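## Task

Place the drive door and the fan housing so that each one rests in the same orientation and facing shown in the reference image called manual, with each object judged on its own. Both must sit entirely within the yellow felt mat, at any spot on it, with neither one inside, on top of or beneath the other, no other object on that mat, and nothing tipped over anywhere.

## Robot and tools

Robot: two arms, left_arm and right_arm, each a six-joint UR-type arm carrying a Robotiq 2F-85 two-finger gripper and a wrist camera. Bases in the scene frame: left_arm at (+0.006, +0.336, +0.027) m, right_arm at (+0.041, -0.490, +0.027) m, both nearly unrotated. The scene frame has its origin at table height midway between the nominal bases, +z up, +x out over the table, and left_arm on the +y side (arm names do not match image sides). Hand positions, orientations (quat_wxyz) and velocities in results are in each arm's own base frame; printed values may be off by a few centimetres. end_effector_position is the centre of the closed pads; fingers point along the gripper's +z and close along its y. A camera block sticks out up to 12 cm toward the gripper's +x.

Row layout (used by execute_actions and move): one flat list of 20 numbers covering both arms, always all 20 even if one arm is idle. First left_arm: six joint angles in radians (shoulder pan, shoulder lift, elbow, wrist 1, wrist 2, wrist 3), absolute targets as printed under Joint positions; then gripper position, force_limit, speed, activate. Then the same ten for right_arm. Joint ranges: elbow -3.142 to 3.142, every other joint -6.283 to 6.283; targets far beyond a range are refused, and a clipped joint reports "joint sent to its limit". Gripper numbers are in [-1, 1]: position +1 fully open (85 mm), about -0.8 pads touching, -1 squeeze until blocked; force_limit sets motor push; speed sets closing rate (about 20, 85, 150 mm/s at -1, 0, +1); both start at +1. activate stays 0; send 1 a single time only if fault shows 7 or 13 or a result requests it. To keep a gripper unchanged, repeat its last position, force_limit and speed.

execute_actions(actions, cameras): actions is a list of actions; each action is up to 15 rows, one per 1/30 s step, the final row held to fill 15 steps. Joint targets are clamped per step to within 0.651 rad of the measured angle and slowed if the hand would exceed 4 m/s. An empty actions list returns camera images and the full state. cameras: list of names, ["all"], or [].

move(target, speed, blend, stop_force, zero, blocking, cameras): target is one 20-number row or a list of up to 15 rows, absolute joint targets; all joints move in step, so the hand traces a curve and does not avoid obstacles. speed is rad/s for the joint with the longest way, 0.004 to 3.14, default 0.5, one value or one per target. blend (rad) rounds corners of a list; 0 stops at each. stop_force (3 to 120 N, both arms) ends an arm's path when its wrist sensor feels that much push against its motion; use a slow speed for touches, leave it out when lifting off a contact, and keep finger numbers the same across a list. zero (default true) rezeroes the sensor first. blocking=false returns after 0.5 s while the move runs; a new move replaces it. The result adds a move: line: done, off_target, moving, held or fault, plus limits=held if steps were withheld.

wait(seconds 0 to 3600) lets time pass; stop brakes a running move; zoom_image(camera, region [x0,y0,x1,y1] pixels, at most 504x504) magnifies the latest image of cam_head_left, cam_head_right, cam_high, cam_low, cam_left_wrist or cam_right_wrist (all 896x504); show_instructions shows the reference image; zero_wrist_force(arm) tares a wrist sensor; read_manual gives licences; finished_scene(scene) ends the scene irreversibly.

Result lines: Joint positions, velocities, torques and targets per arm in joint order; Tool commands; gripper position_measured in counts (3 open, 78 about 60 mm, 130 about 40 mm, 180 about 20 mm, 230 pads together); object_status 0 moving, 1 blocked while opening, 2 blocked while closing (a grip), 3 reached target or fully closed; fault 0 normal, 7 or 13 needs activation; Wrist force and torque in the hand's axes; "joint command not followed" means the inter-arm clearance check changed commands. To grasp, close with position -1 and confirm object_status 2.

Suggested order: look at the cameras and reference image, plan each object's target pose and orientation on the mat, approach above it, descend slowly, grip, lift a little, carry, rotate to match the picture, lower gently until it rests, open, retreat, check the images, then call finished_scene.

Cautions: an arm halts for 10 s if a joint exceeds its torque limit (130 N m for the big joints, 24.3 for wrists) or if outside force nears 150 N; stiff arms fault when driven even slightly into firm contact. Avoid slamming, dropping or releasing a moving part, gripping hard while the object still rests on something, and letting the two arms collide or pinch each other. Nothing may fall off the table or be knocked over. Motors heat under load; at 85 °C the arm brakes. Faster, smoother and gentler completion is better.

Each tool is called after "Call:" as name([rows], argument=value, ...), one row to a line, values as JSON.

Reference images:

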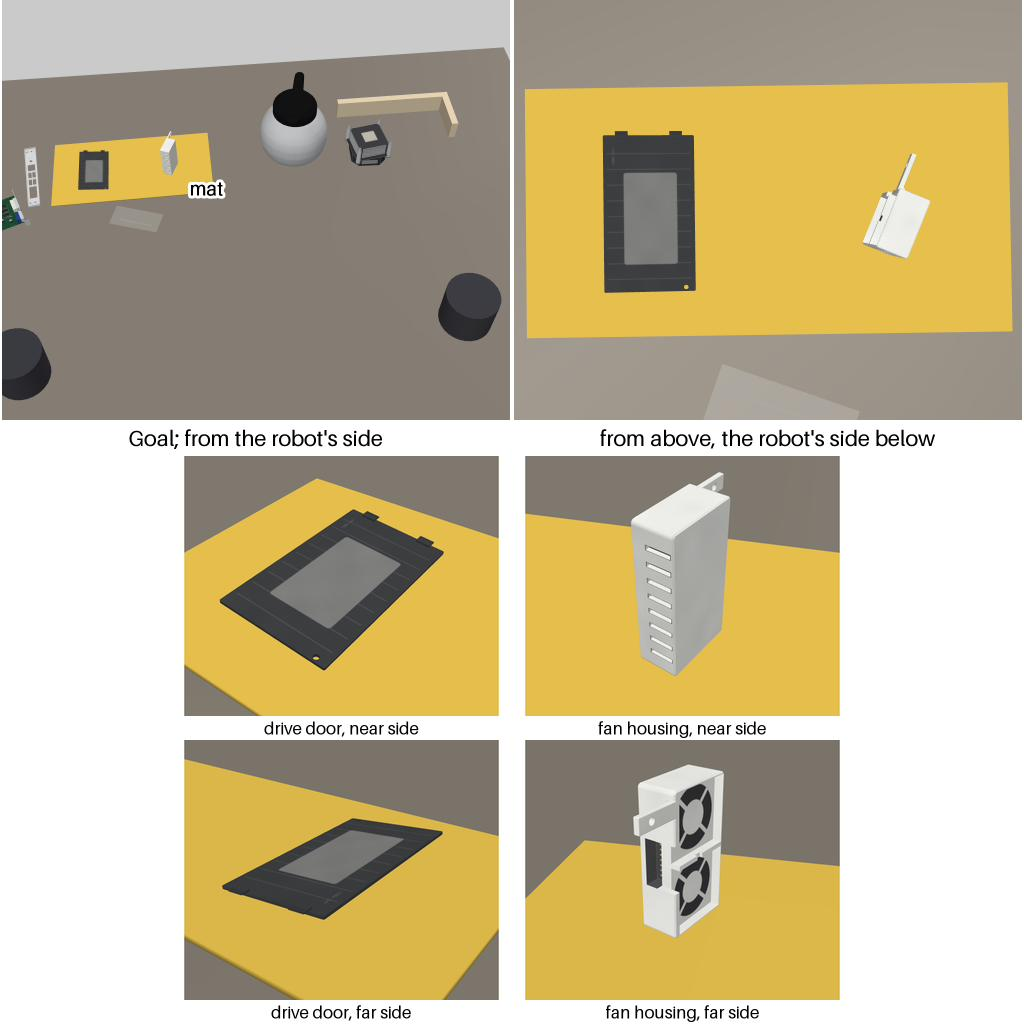

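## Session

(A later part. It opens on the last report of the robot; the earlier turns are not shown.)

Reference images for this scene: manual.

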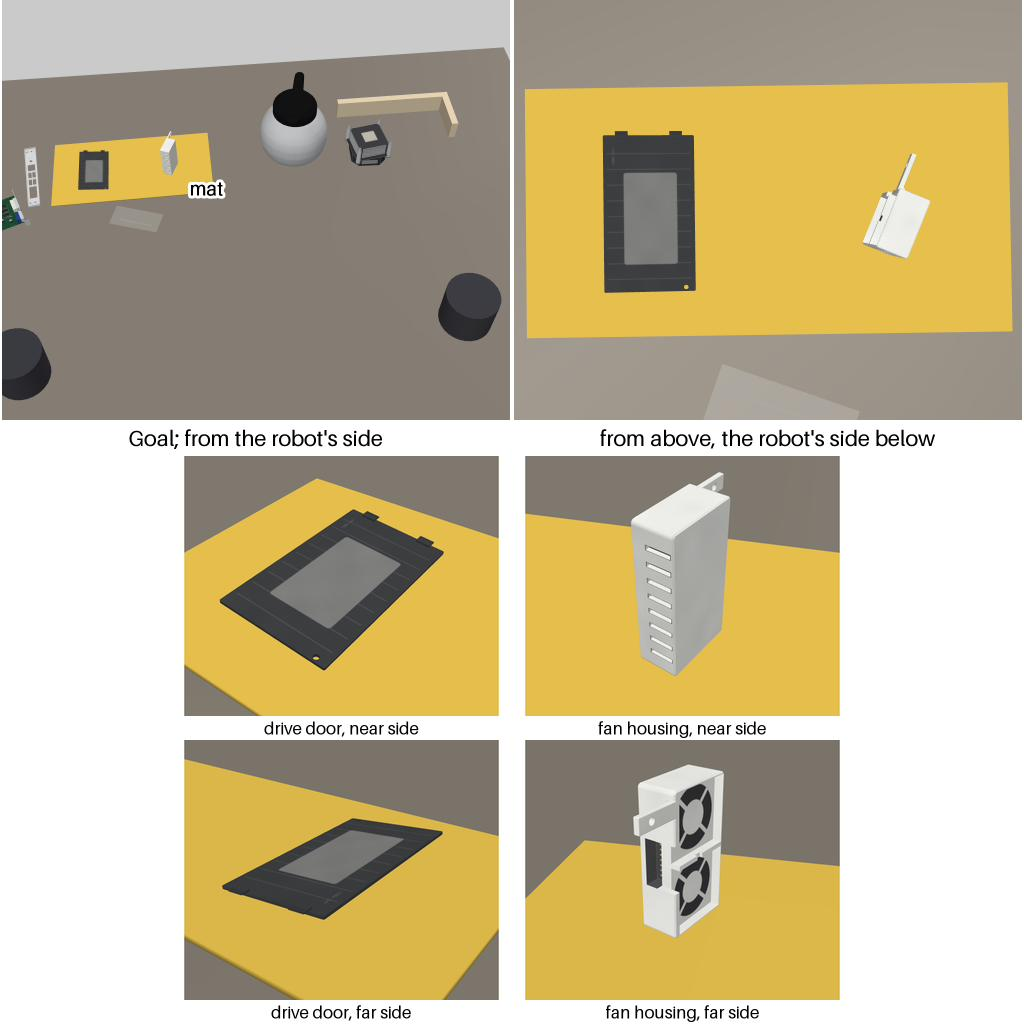

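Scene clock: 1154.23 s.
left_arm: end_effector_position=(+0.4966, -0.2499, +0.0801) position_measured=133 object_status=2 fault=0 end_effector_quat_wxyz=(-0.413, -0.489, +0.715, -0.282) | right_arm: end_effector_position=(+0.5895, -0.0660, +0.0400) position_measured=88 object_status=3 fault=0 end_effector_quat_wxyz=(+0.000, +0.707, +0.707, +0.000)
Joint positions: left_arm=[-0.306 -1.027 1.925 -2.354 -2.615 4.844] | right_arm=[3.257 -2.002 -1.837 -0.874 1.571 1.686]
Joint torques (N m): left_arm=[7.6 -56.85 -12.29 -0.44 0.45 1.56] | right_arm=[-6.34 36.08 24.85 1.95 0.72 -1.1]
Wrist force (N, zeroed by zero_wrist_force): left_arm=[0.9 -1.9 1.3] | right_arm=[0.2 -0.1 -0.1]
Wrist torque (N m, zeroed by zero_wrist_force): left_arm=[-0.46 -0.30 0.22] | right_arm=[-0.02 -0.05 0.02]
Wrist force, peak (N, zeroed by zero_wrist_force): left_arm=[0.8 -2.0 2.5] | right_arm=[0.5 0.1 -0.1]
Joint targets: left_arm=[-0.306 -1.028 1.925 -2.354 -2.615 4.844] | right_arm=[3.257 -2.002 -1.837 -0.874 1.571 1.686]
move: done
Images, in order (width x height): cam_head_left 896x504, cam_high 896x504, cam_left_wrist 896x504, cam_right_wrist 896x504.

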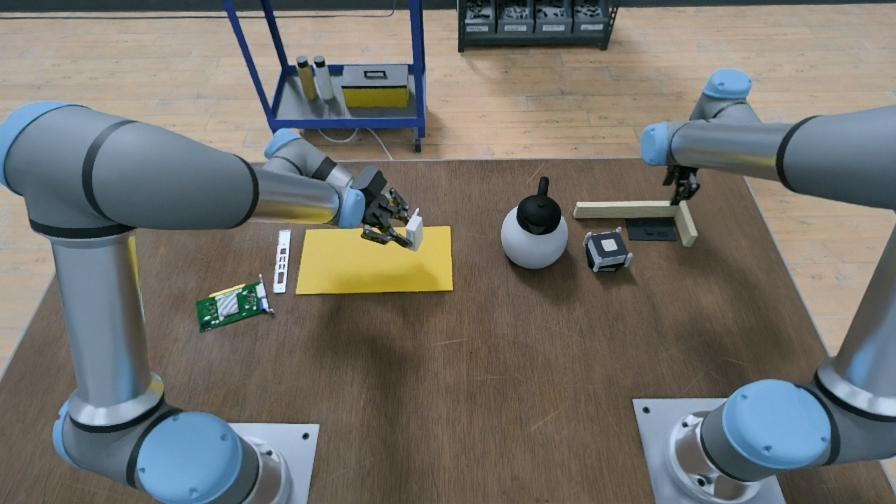

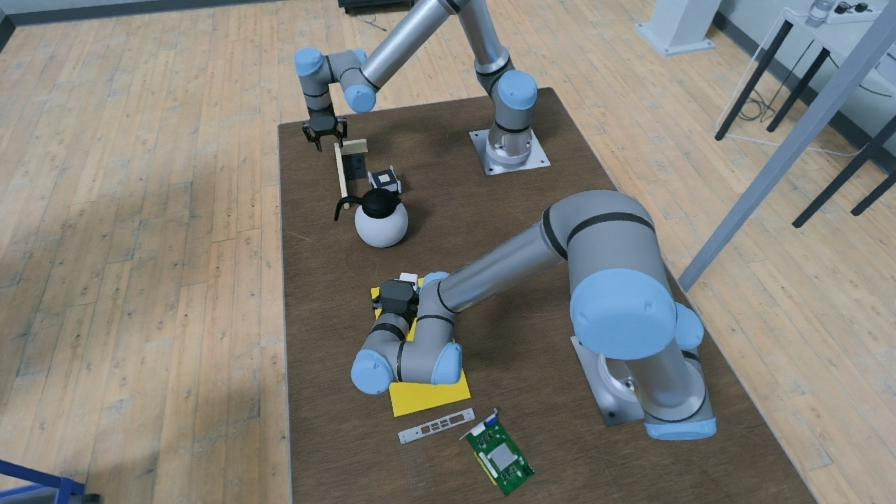

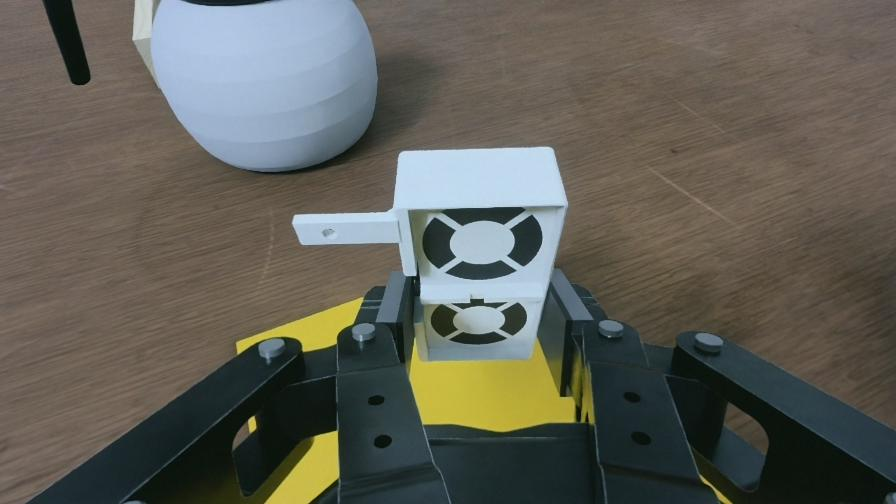

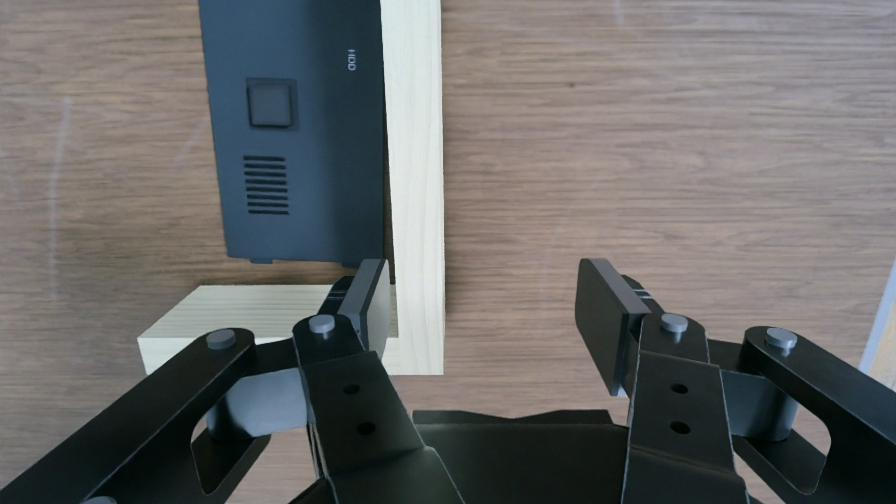

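Call:
move([
  [-0.3056,-0.9554,1.9308,-2.4323,-2.6149,4.844,-1,-0.5,-1,0,3.256753,-2.042582,-1.855764,-0.814054,1.5708,1.685956,0.326,0,0,0],
  [-0.3056,-0.9038,1.9353,-2.4884,-2.6149,4.844,-1,-0.5,-1,0,3.256753,-2.086599,-1.87108,-0.754721,1.5708,1.685956,0.326,0,0,0],
], speed=[0.032,0.012], stop_force=5, cameras=["cam_left_wrist","cam_right_wrist"])

Scene clock: 1175.83 s.
left_arm: end_effector_position=(+0.4965, -0.2498, +0.0202) position_measured=133 object_status=2 fault=0 end_effector_quat_wxyz=(-0.413, -0.489, +0.715, -0.282) | right_arm: end_effector_position=(+0.5895, -0.0660, -0.0105) position_measured=88 object_status=3 fault=0 end_effector_quat_wxyz=(+0.000, +0.707, +0.707, +0.000)
Joint positions: left_arm=[-0.306 -0.904 1.935 -2.489 -2.615 4.844] | right_arm=[3.257 -2.087 -1.871 -0.755 1.571 1.686]
Joint torques (N m): left_arm=[2.52 -54.16 -6.65 -0.41 -0.56 1.16] | right_arm=[-5.3 51.08 16.81 1.45 0.44 -0.4]
Wrist force (N, zeroed by zero_wrist_force): left_arm=[0.4 -1.4 1.1] | right_arm=[0.0 0.0 0.1]
Wrist torque (N m, zeroed by zero_wrist_force): left_arm=[-0.43 -0.24 0.20] | right_arm=[0.01 0.01 0.01]
Wrist force, peak (N, zeroed by zero_wrist_force): left_arm=[1.0 -2.0 1.7] | right_arm=[0.3 0.2 -0.4]
Joint targets: left_arm=[-0.306 -0.904 1.935 -2.488 -2.615 4.844] | right_arm=[3.257 -2.087 -1.871 -0.755 1.571 1.686]
move: done

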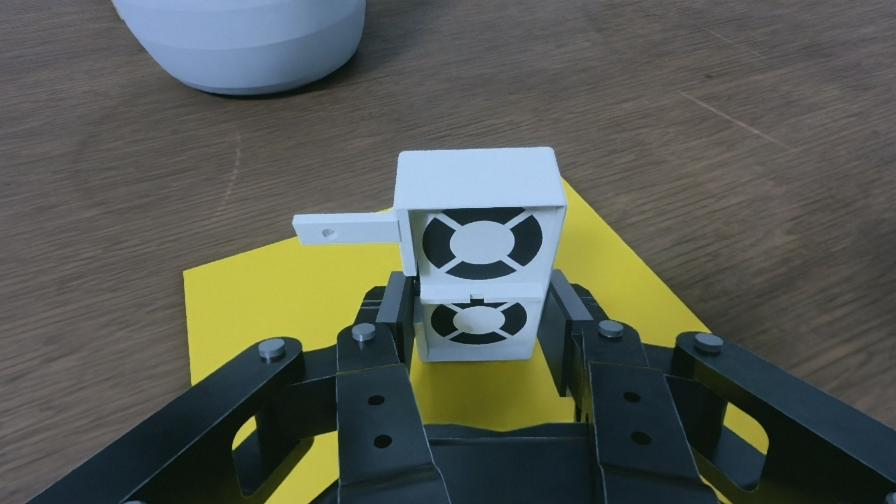

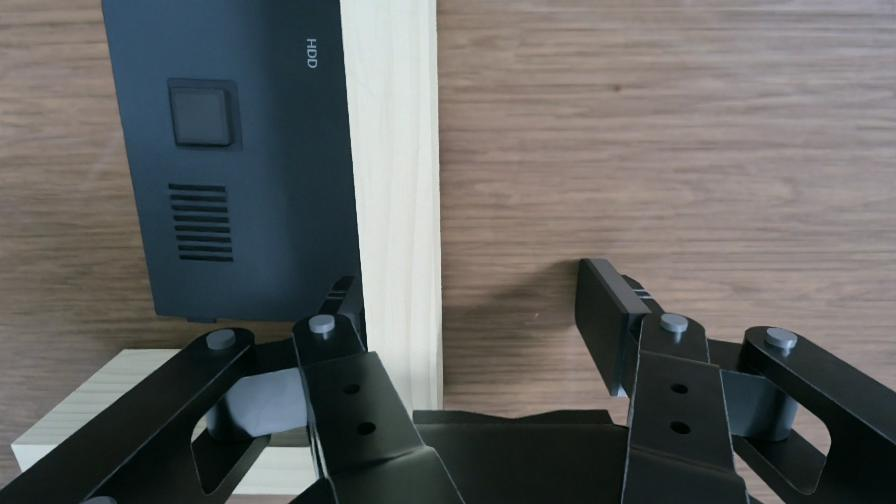

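Call:
move(target=[-0.3056,-0.8377,1.9317,-2.5510,-2.6149,4.844,-1,-0.5,-1,0,3.263489,-2.03181,-1.96748,-0.71311,1.5708,1.692692,0.326,0,0,0], speed=0.016, stop_force=5, cameras=["cam_left_wrist","cam_right_wrist","cam_head_left"])

Scene clock: 1208.03 s.
left_arm: end_effector_position=(+0.4966, -0.2498, +0.0173) position_measured=133 object_status=2 fault=0 end_effector_quat_wxyz=(-0.413, -0.489, +0.715, -0.282) | right_arm: end_effector_position=(+0.5575, -0.0660, -0.0105) position_measured=88 object_status=3 fault=0 end_effector_quat_wxyz=(+0.000, +0.707, +0.707, +0.000)
Joint positions: left_arm=[-0.306 -0.897 1.935 -2.494 -2.615 4.844] | right_arm=[3.264 -2.032 -1.967 -0.713 1.571 1.693]
Joint torques (N m): left_arm=[0.16 -56.65 -6.22 -1.92 -0.99 0.99] | right_arm=[3.41 36.55 24.39 1.56 -0.09 1.01]
Wrist force (N, zeroed by zero_wrist_force): left_arm=[4.3 0.2 -1.4] | right_arm=[0.0 0.0 0.0]
Wrist torque (N m, zeroed by zero_wrist_force): left_arm=[-0.43 -0.32 0.21] | right_arm=[0.00 0.00 -0.03]
Wrist force, peak (N, zeroed by zero_wrist_force): left_arm=[7.2 0.8 -3.6] | right_arm=[-0.1 0.4 -0.1]
Joint targets: left_arm=[-0.306 -0.897 1.935 -2.494 -2.615 4.844] | right_arm=[3.263 -2.032 -1.967 -0.713 1.571 1.693]
move: contact (left_arm); left_arm: the shoulder lift is farthest, 0.060 rad from its target
Images, in order (width x height): cam_head_left 896x504, cam_left_wrist 896x504, cam_right_wrist 896x504.

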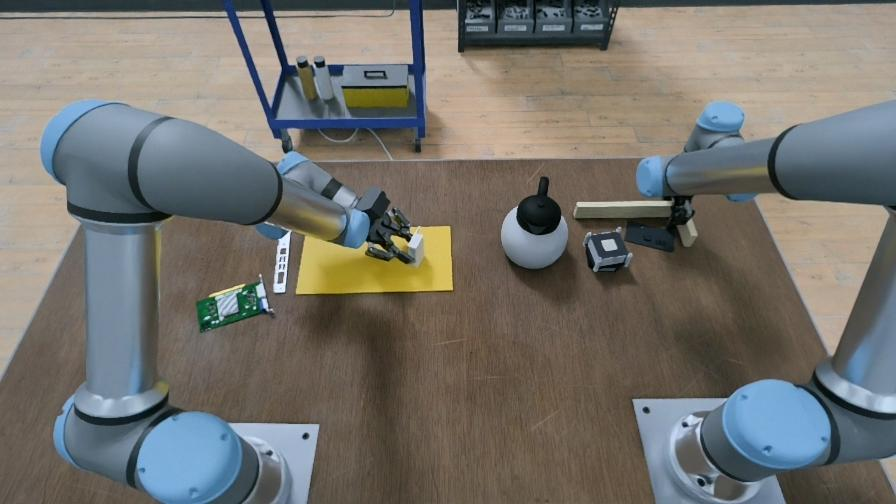

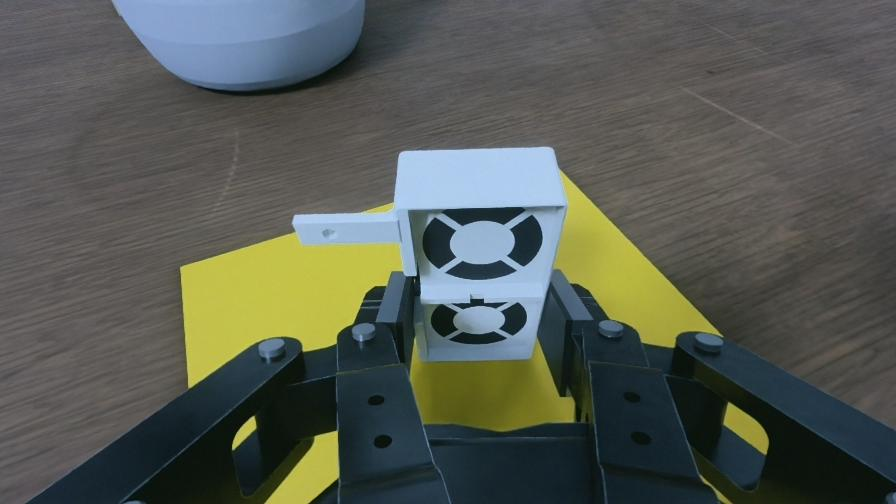

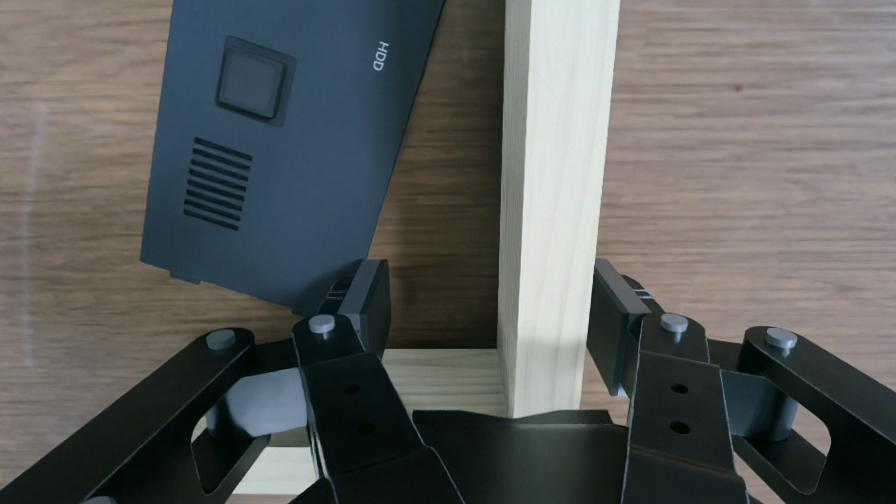

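Call:
move([
  [-0.306,-0.897,1.935,-2.494,-2.615,4.844,0.326,-0.5,-1,0,3.263489,-1.849719,-1.86924,-0.993441,1.5708,1.692692,0.326,0,0,0],
  [-0.2302,-0.9521,1.8815,-2.2604,-2.6010,4.9901,0.326,-0.5,-1,0,3.338878,-1.78426,-1.955486,-0.972654,1.5708,1.768081,0.326,0,0,0],
  [-0.1155,-0.9984,1.7537,-1.9124,-2.5640,5.1952,0.326,-0.5,-1,0,3.338878,-1.78426,-1.955486,-0.972654,1.5708,1.768081,0.326,0,0,0],
], speed=[0.3,0.15,0.4], blend=[0,0.02,0], cameras=["cam_left_wrist","cam_right_wrist","cam_head_left"])

Scene clock: 1245.77 s.
left_arm: end_effector_position=(+0.5185, -0.1982, +0.0487) position_measured=88 object_status=3 fault=0 end_effector_quat_wxyz=(-0.412, -0.489, +0.715, -0.282) | right_arm: end_effector_position=(+0.5300, -0.0300, +0.1001) position_measured=88 object_status=3 fault=0 end_effector_quat_wxyz=(+0.000, +0.707, +0.707, +0.000)
Joint positions: left_arm=[-0.209 -0.961 1.858 -2.197 -2.594 5.027] | right_arm=[3.339 -1.784 -1.956 -0.973 1.571 1.768]
Joint torques (N m): left_arm=[-6.72 -37.87 -8.17 -4.9 -1.52 -1.33] | right_arm=[-5.55 25.25 27.04 1.6 -0.34 -1]
Wrist force (N, zeroed by zero_wrist_force): left_arm=[0.5 -2.0 1.1] | right_arm=[0.2 -0.1 0.1]
Wrist torque (N m, zeroed by zero_wrist_force): left_arm=[-0.45 -0.16 0.09] | right_arm=[-0.01 -0.05 0.02]
Wrist force, peak (N, zeroed by zero_wrist_force): left_arm=[1.4 -2.8 -3.9] | right_arm=[0.0 -0.3 2.1]
Joint targets: left_arm=[-0.209 -0.961 1.858 -2.197 -2.594 5.027] | right_arm=[3.339 -1.784 -1.955 -0.973 1.571 1.768]
move: held (left_arm; a check stopped the path); path passed 2 of 3 targets; limits=held; left_arm: the wrist 1 is farthest, 0.285 rad from its target
joint command not followed: on one or more control steps a check withheld the commanded joint targets of the left arm, and it was not sent them on those steps.
cause: the commanded joint targets, or the way to them, would bring two parts of the arm too close to each other (its gripper and another part of the arm, with the joints along the arm from the wrist 1 to the wrist 3 between them, 2 mm apart when it was first held).
Images, in order (width x height): cam_head_left 896x504, cam_left_wrist 896x504, cam_right_wrist 896x504.

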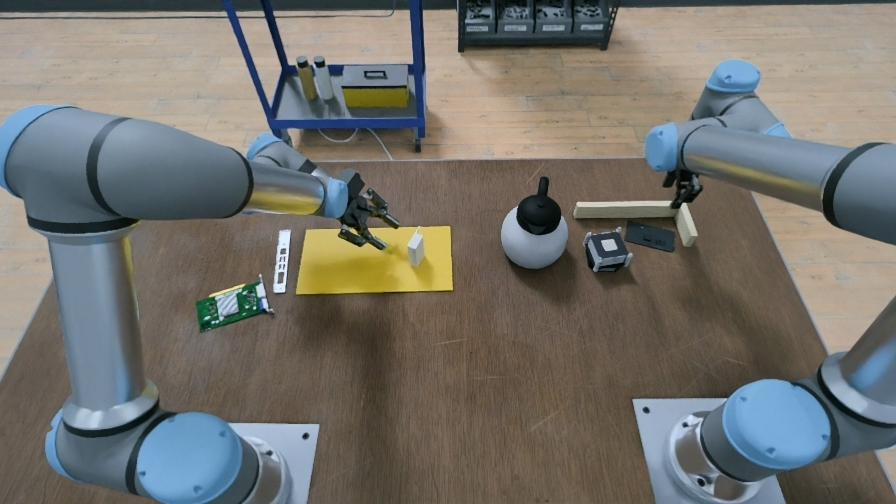

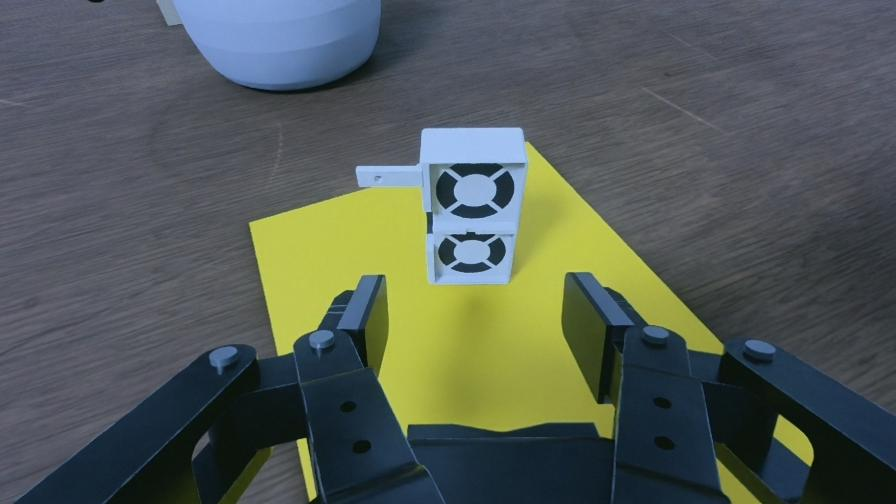

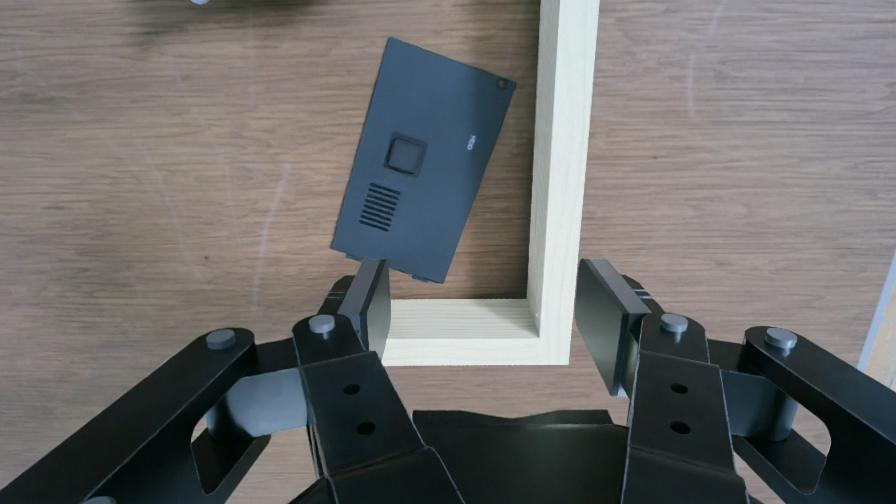

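Call:
move([
  [-0.209,-1.35,1.858,-2.197,-2.594,5.027,1,-0.5,0,0,3.3365,-1.7763,-1.99,-0.948,1.5708,0.8,0.766,0,0,0],
  [-0.3,-1.35,1.7,-2.197,-2.5,3.5,1,-0.5,0,0,3.32776,-1.75289,-2.09141,-0.8681,1.5708,-1.0591,0.766,0,0,0],
  [-0.61995,-0.72105,0.98778,-0.26672,-2.22075,3.14159,1,-0.5,0,0,3.32776,-1.75289,-2.09141,-0.8681,1.5708,-1.0591,0.766,0,0,0],
], speed=[0.6,1.0,1.0], blend=[0.1,0.2,0], cameras=["cam_left_wrist","cam_right_wrist","cam_head_left"])

Scene clock: 1503.03 s.
left_arm: end_effector_position=(+0.3883, -0.3045, +0.2399) position_measured=3 object_status=3 fault=0 end_effector_quat_wxyz=(+0.011, +0.707, +0.011, -0.707) | right_arm: end_effector_position=(+0.4924, -0.0429, +0.0700) position_measured=33 object_status=3 fault=0 end_effector_quat_wxyz=(+0.000, -0.583, +0.812, +0.000)
Joint positions: left_arm=[-0.62 -0.721 0.988 -0.267 -2.221 3.142] | right_arm=[3.328 -1.753 -2.091 -0.868 1.571 -1.059]
Joint torques (N m): left_arm=[7.53 -67.01 -15.38 4.9 -2.9 1.43] | right_arm=[0.35 27.18 25.85 1.5 -0.79 -0.84]
Wrist force (N, zeroed by zero_wrist_force): left_arm=[-0.2 0.8 -0.8] | right_arm=[0.2 0.0 0.1]
Wrist torque (N m, zeroed by zero_wrist_force): left_arm=[0.01 0.16 -0.29] | right_arm=[-0.01 -0.04 -0.03]
Wrist force, peak (N, zeroed by zero_wrist_force): left_arm=[2.3 -2.2 0.7] | right_arm=[0.6 0.1 0.3]
Joint targets: left_arm=[-0.620 -0.721 0.988 -0.267 -2.221 3.142] | right_arm=[3.328 -1.753 -2.091 -0.868 1.571 -1.059]
move: done
Images, in order (width x height): cam_head_left 896x504, cam_left_wrist 896x504, cam_right_wrist 896x504.

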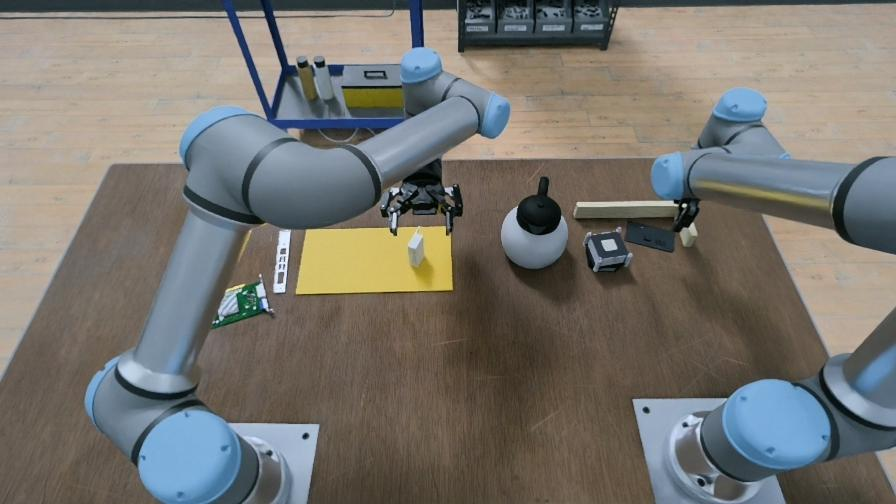

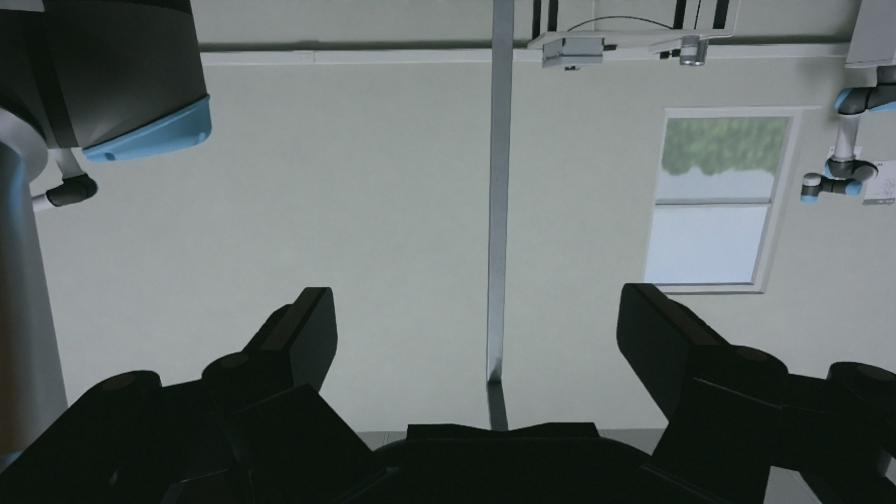

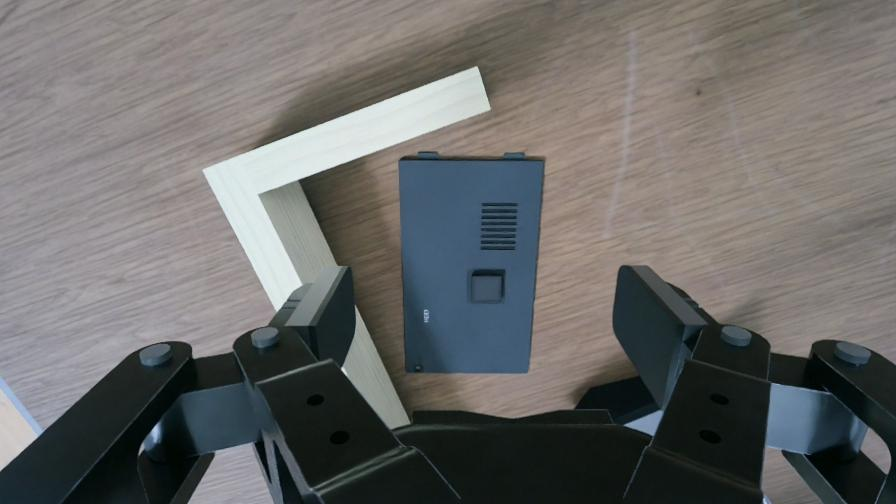

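Call:
move([
  [-0.61995,-0.72105,0.98778,-0.26672,-2.22075,3.14159,1,-0.5,0,0,3.316683,-1.867966,-2.151986,-0.692448,1.5708,-1.07021,0.766,0,0,0],
  [-0.61995,-0.72105,0.98778,-0.26672,-2.22075,3.14159,1,-0.5,0,0,3.316683,-1.919422,-2.16741,-0.625568,1.5708,-1.07021,0.766,0,0,0],
], speed=[0.09,0.018], stop_force=5, cameras=["cam_right_wrist"])

Scene clock: 1532.87 s.
left_arm: end_effector_position=(+0.3883, -0.3045, +0.2400) position_measured=3 object_status=3 fault=0 end_effector_quat_wxyz=(+0.011, +0.707, +0.011, -0.707) | right_arm: end_effector_position=(+0.4905, -0.0486, -0.0130) position_measured=33 object_status=3 fault=0 end_effector_quat_wxyz=(+0.000, -0.583, +0.812, +0.000)
Joint positions: left_arm=[-0.62 -0.721 0.988 -0.267 -2.221 3.142] | right_arm=[3.317 -1.919 -2.167 -0.626 1.571 -1.07]
Joint torques (N m): left_arm=[8.81 -71.82 -25.82 4.47 -2.26 -0.39] | right_arm=[5.7 43.58 16.09 1.4 -1.07 1.49]
Wrist force (N, zeroed by zero_wrist_force): left_arm=[-0.2 0.9 -0.5] | right_arm=[0.2 0.0 0.5]
Wrist torque (N m, zeroed by zero_wrist_force): left_arm=[0.03 0.16 -0.29] | right_arm=[-0.02 -0.05 0.08]
Wrist force, peak (N, zeroed by zero_wrist_force): left_arm=[-0.1 1.2 -0.9] | right_arm=[0.1 0.2 0.8]
Joint targets: left_arm=[-0.620 -0.721 0.988 -0.267 -2.221 3.142] | right_arm=[3.317 -1.919 -2.167 -0.626 1.571 -1.070]
move: done

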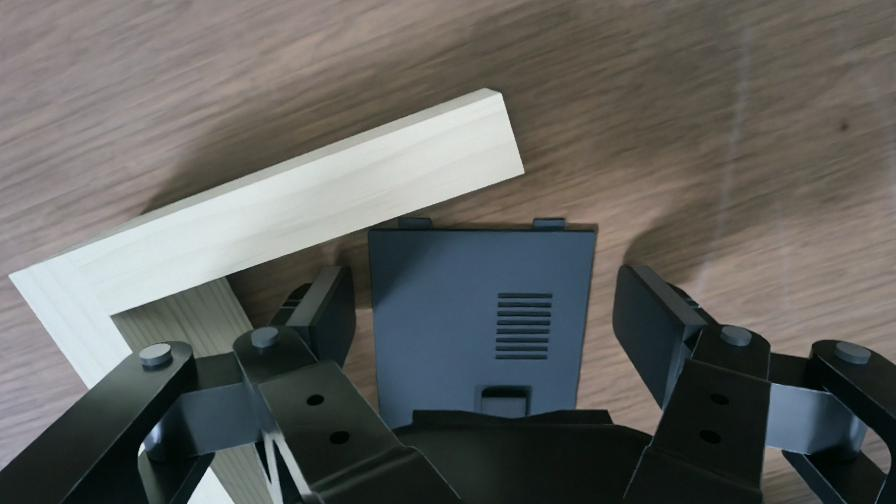

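Call:
move(target=[-0.61995,-0.72105,0.98778,-0.26672,-2.22075,3.14159,1,-0.5,0,0,3.316683,-1.919422,-2.16741,-0.625568,1.5708,-1.07021,-1,-0.5,-1,0], cameras=["cam_right_wrist"])

Scene clock: 1538.13 s.
left_arm: end_effector_position=(+0.3883, -0.3045, +0.2400) position_measured=3 object_status=3 fault=0 end_effector_quat_wxyz=(+0.011, +0.707, +0.011, -0.707) | right_arm: end_effector_position=(+0.4905, -0.0486, -0.0129) position_measured=70 object_status=0 fault=0 end_effector_quat_wxyz=(+0.000, -0.583, +0.812, +0.000)
Joint positions: left_arm=[-0.62 -0.721 0.988 -0.267 -2.221 3.142] | right_arm=[3.317 -1.919 -2.167 -0.626 1.571 -1.07]
Joint torques (N m): left_arm=[8.5 -71.25 -25.74 4.3 -2.01 -0.5] | right_arm=[5.77 34.48 18.2 1.29 -0.87 1.61]
Wrist force (N, zeroed by zero_wrist_force): left_arm=[-0.1 0.9 -0.4] | right_arm=[1.6 3.4 -14.0]
Wrist torque (N m, zeroed by zero_wrist_force): left_arm=[0.05 0.15 -0.29] | right_arm=[-0.01 -0.04 0.12]
Wrist force, peak (N, zeroed by zero_wrist_force): left_arm=[-0.4 1.4 -0.7] | right_arm=[1.6 3.3 -14.0]
Joint targets: left_arm=[-0.620 -0.721 0.988 -0.267 -2.221 3.142] | right_arm=[3.317 -1.919 -2.167 -0.626 1.571 -1.070]
move: done

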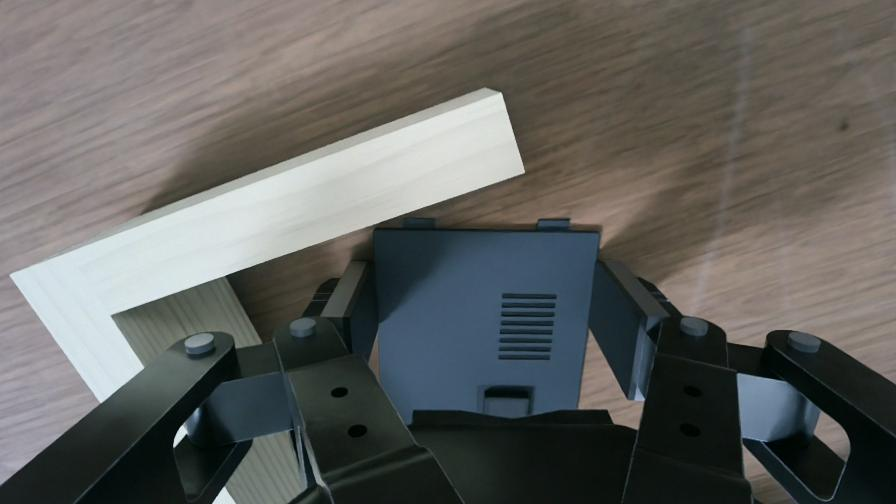

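Call:
wait(seconds=0.4)

Scene clock: 1544.40 s.
left_arm: end_effector_position=(+0.3883, -0.3045, +0.2400) position_measured=3 object_status=3 fault=0 end_effector_quat_wxyz=(+0.011, +0.707, +0.011, -0.707) | right_arm: end_effector_position=(+0.4905, -0.0486, -0.0130) position_measured=70 object_status=2 fault=0 end_effector_quat_wxyz=(+0.000, -0.583, +0.812, +0.000)
Joint positions: left_arm=[-0.62 -0.721 0.988 -0.267 -2.221 3.142] | right_arm=[3.317 -1.919 -2.167 -0.626 1.571 -1.07]
Joint torques (N m): left_arm=[8.35 -71.57 -25.63 4.14 -1.83 -0.4] | right_arm=[6.5 21.55 6.07 1.48 -1.18 1.62]
Wrist force (N, zeroed by zero_wrist_force): left_arm=[0.1 1.2 -0.6] | right_arm=[1.7 3.3 -14.0]
Wrist torque (N m, zeroed by zero_wrist_force): left_arm=[0.08 0.10 -0.29] | right_arm=[-0.03 -0.05 0.12]
Wrist force, peak (N, zeroed by zero_wrist_force): left_arm=[-0.2 1.4 -0.7] | right_arm=[1.7 3.4 -14.3]
Joint targets: left_arm=[-0.620 -0.721 0.988 -0.267 -2.221 3.142] | right_arm=[3.317 -1.919 -2.167 -0.626 1.571 -1.070]
Tool commands: left_gripper/position=+1.0 left_gripper/force_limit=-0.5 left_gripper/speed=+0.0 left_gripper/activate=+0.0 right_gripper/position=-1.0 right_gripper/force_limit=-0.5 right_gripper/speed=-1.0 right_gripper/activate=+0.0
wait: 0.40 s; at rest from the start

Call:
move([
  [-0.61995,-0.72105,0.98778,-0.26672,-2.22075,3.14159,1,-0.5,0,0,3.316683,-1.867966,-2.151986,-0.692448,1.5708,-1.07021,-1,-0.5,-1,0],
  [-0.61995,-0.72105,0.98778,-0.26672,-2.22075,3.14159,1,-0.5,0,0,3.316683,-1.732741,-2.083387,-0.896272,1.5708,-1.07021,-1,-0.5,-1,0],
], speed=[0.04,0.2], blend=[0.02,0], cameras=["cam_right_wrist","cam_head_right"])

Scene clock: 1556.53 s.
left_arm: end_effector_position=(+0.3883, -0.3045, +0.2400) position_measured=3 object_status=3 fault=0 end_effector_quat_wxyz=(+0.011, +0.707, +0.011, -0.707) | right_arm: end_effector_position=(+0.4906, -0.0486, +0.0801) position_measured=70 object_status=2 fault=0 end_effector_quat_wxyz=(+0.000, -0.583, +0.812, +0.000)
Joint positions: left_arm=[-0.62 -0.721 0.988 -0.267 -2.221 3.142] | right_arm=[3.317 -1.733 -2.083 -0.896 1.571 -1.07]
Joint torques (N m): left_arm=[8.63 -71.22 -25.82 3.94 -1.44 -0.39] | right_arm=[6.6 27.05 13.04 3 -1.42 1.49]
Wrist force (N, zeroed by zero_wrist_force): left_arm=[-0.3 0.9 -0.7] | right_arm=[0.2 -0.2 0.3]
Wrist torque (N m, zeroed by zero_wrist_force): left_arm=[0.03 0.18 -0.29] | right_arm=[-0.03 -0.03 0.08]
Wrist force, peak (N, zeroed by zero_wrist_force): left_arm=[-0.1 1.3 -0.7] | right_arm=[1.6 3.3 -14.1]
Joint targets: left_arm=[-0.620 -0.721 0.988 -0.267 -2.221 3.142] | right_arm=[3.317 -1.733 -2.083 -0.896 1.571 -1.070]
move: done
Images, in order (width x height): cam_head_right 896x504, cam_right_wrist 896x504.

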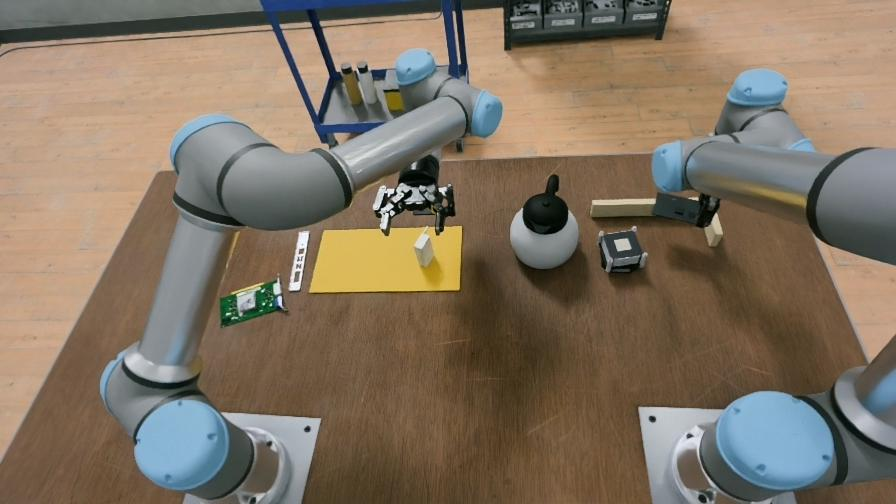

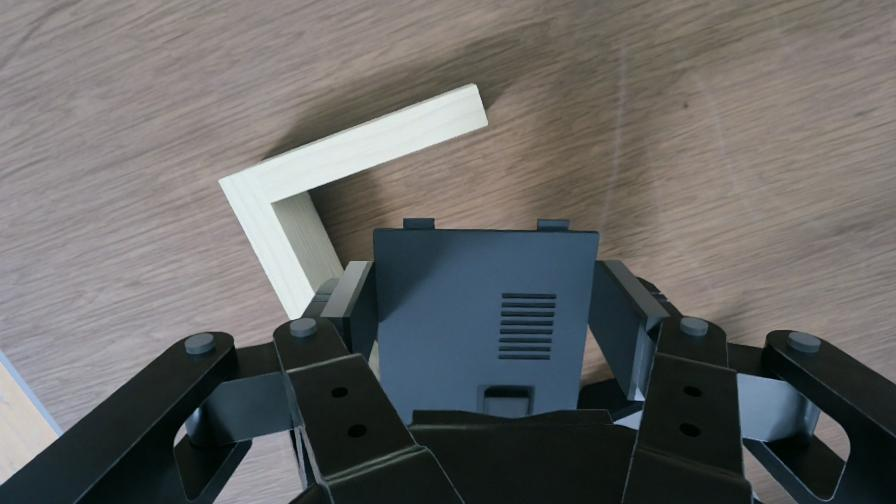

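Call:
move([
  [-0.61995,-0.72105,0.98778,-0.26672,-2.22075,3.14159,1,-0.5,0,0,3.316683,-1.532667,-1.685983,-1.49375,1.5708,-1.07021,-1,-0.5,-1,0],
  [-0.61995,-0.72105,0.98778,-0.26672,-2.22075,3.14159,1,-0.5,0,0,4.148,-1.45,-1.749,-2.299,0.9157,-2.106,-1,-0.5,-1,0],
  [-0.61995,-0.72105,0.98778,-0.26672,-2.22075,3.14159,1,-0.5,0,0,4.8,-1.6,-1.9,-2.55,0.35,-2.9,-1,-0.5,-1,0],
  [-0.61995,-0.72105,0.98778,-0.26672,-2.22075,3.14159,1,-0.5,0,0,5.075476,-2.068641,-1.80522,-2.409324,0.357087,-3.141593,-1,-0.5,-1,0],
], speed=[0.6,0.7,0.7,0.4], blend=[0.1,0.15,0.1,0], cameras=["cam_left_wrist","cam_right_wrist","cam_head_left","cam_high"])

Scene clock: 1603.90 s.
left_arm: end_effector_position=(+0.3883, -0.3045, +0.2400) position_measured=3 object_status=3 fault=0 end_effector_quat_wxyz=(+0.011, +0.707, +0.011, -0.707) | right_arm: end_effector_position=(+0.2060, +0.5112, +0.1741) position_measured=70 object_status=2 fault=0 end_effector_quat_wxyz=(+0.707, -0.002, +0.707, +0.002)
Joint positions: left_arm=[-0.62 -0.721 0.988 -0.267 -2.221 3.142] | right_arm=[5.075 -2.068 -1.805 -2.409 0.357 -3.141]
Joint torques (N m): left_arm=[8.73 -71.04 -26.12 3.51 -0.87 -0.35] | right_arm=[5.92 33.75 8.44 -1.83 0.38 -0.19]
Wrist force (N, zeroed by zero_wrist_force): left_arm=[0.2 1.0 -0.4] | right_arm=[1.7 0.9 -4.3]
Wrist torque (N m, zeroed by zero_wrist_force): left_arm=[0.04 0.11 -0.29] | right_arm=[0.05 -0.06 -0.08]
Wrist force, peak (N, zeroed by zero_wrist_force): left_arm=[-0.3 1.4 -0.8] | right_arm=[4.3 1.5 -6.1]
Joint targets: left_arm=[-0.620 -0.721 0.988 -0.267 -2.221 3.142] | right_arm=[5.075 -2.069 -1.805 -2.409 0.357 -3.142]
move: done
Images, in order (width x height): cam_head_left 896x504, cam_high 896x504, cam_left_wrist 896x504, cam_right_wrist 896x504.

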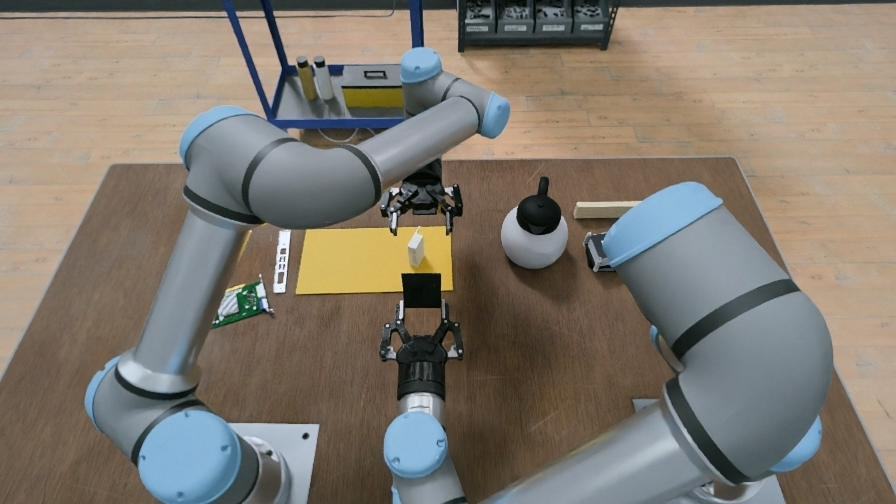

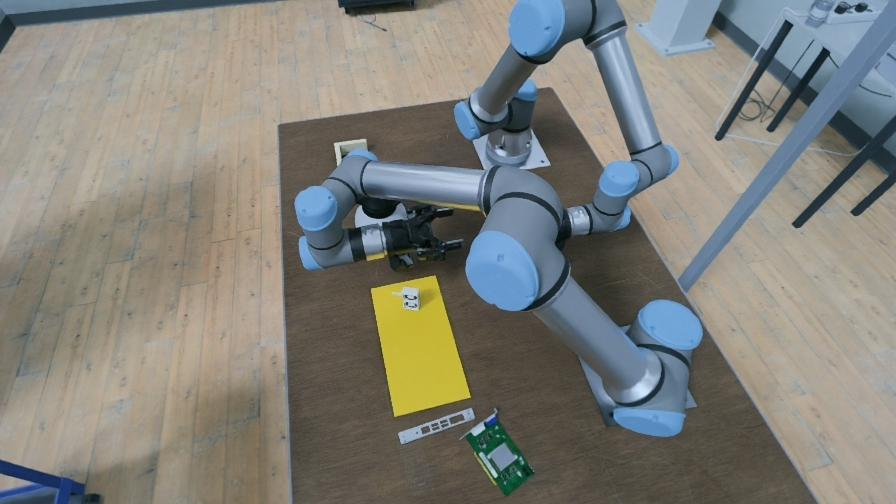

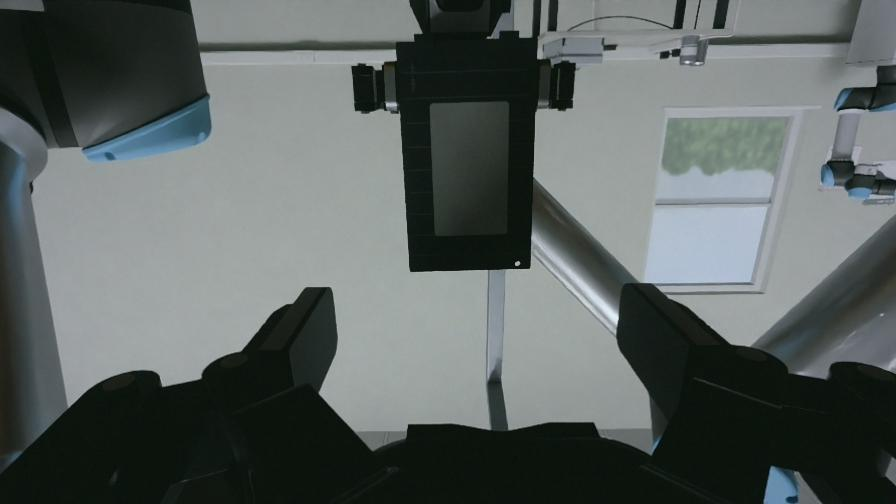

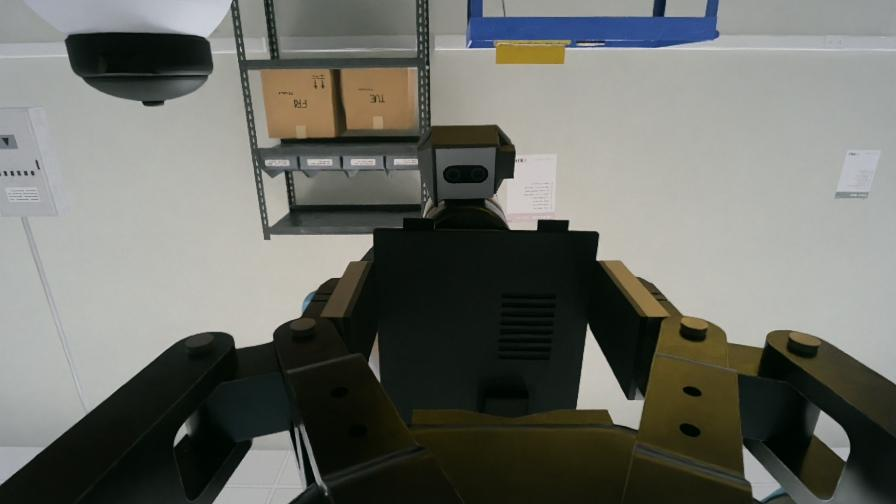

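Call:
zoom_image(camera="cam_left_wrist", region=[340, 0, 600, 300])

Scaled by 1.680 from the camera's image (finer frame: 1280x720).

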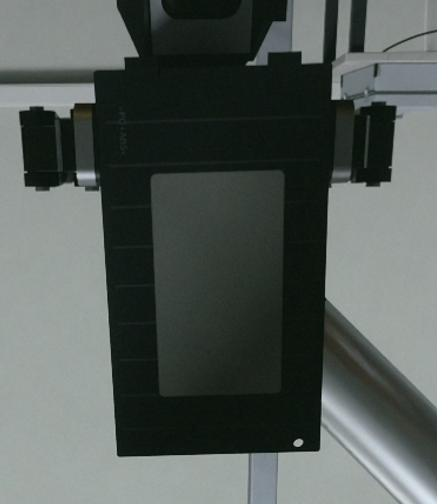

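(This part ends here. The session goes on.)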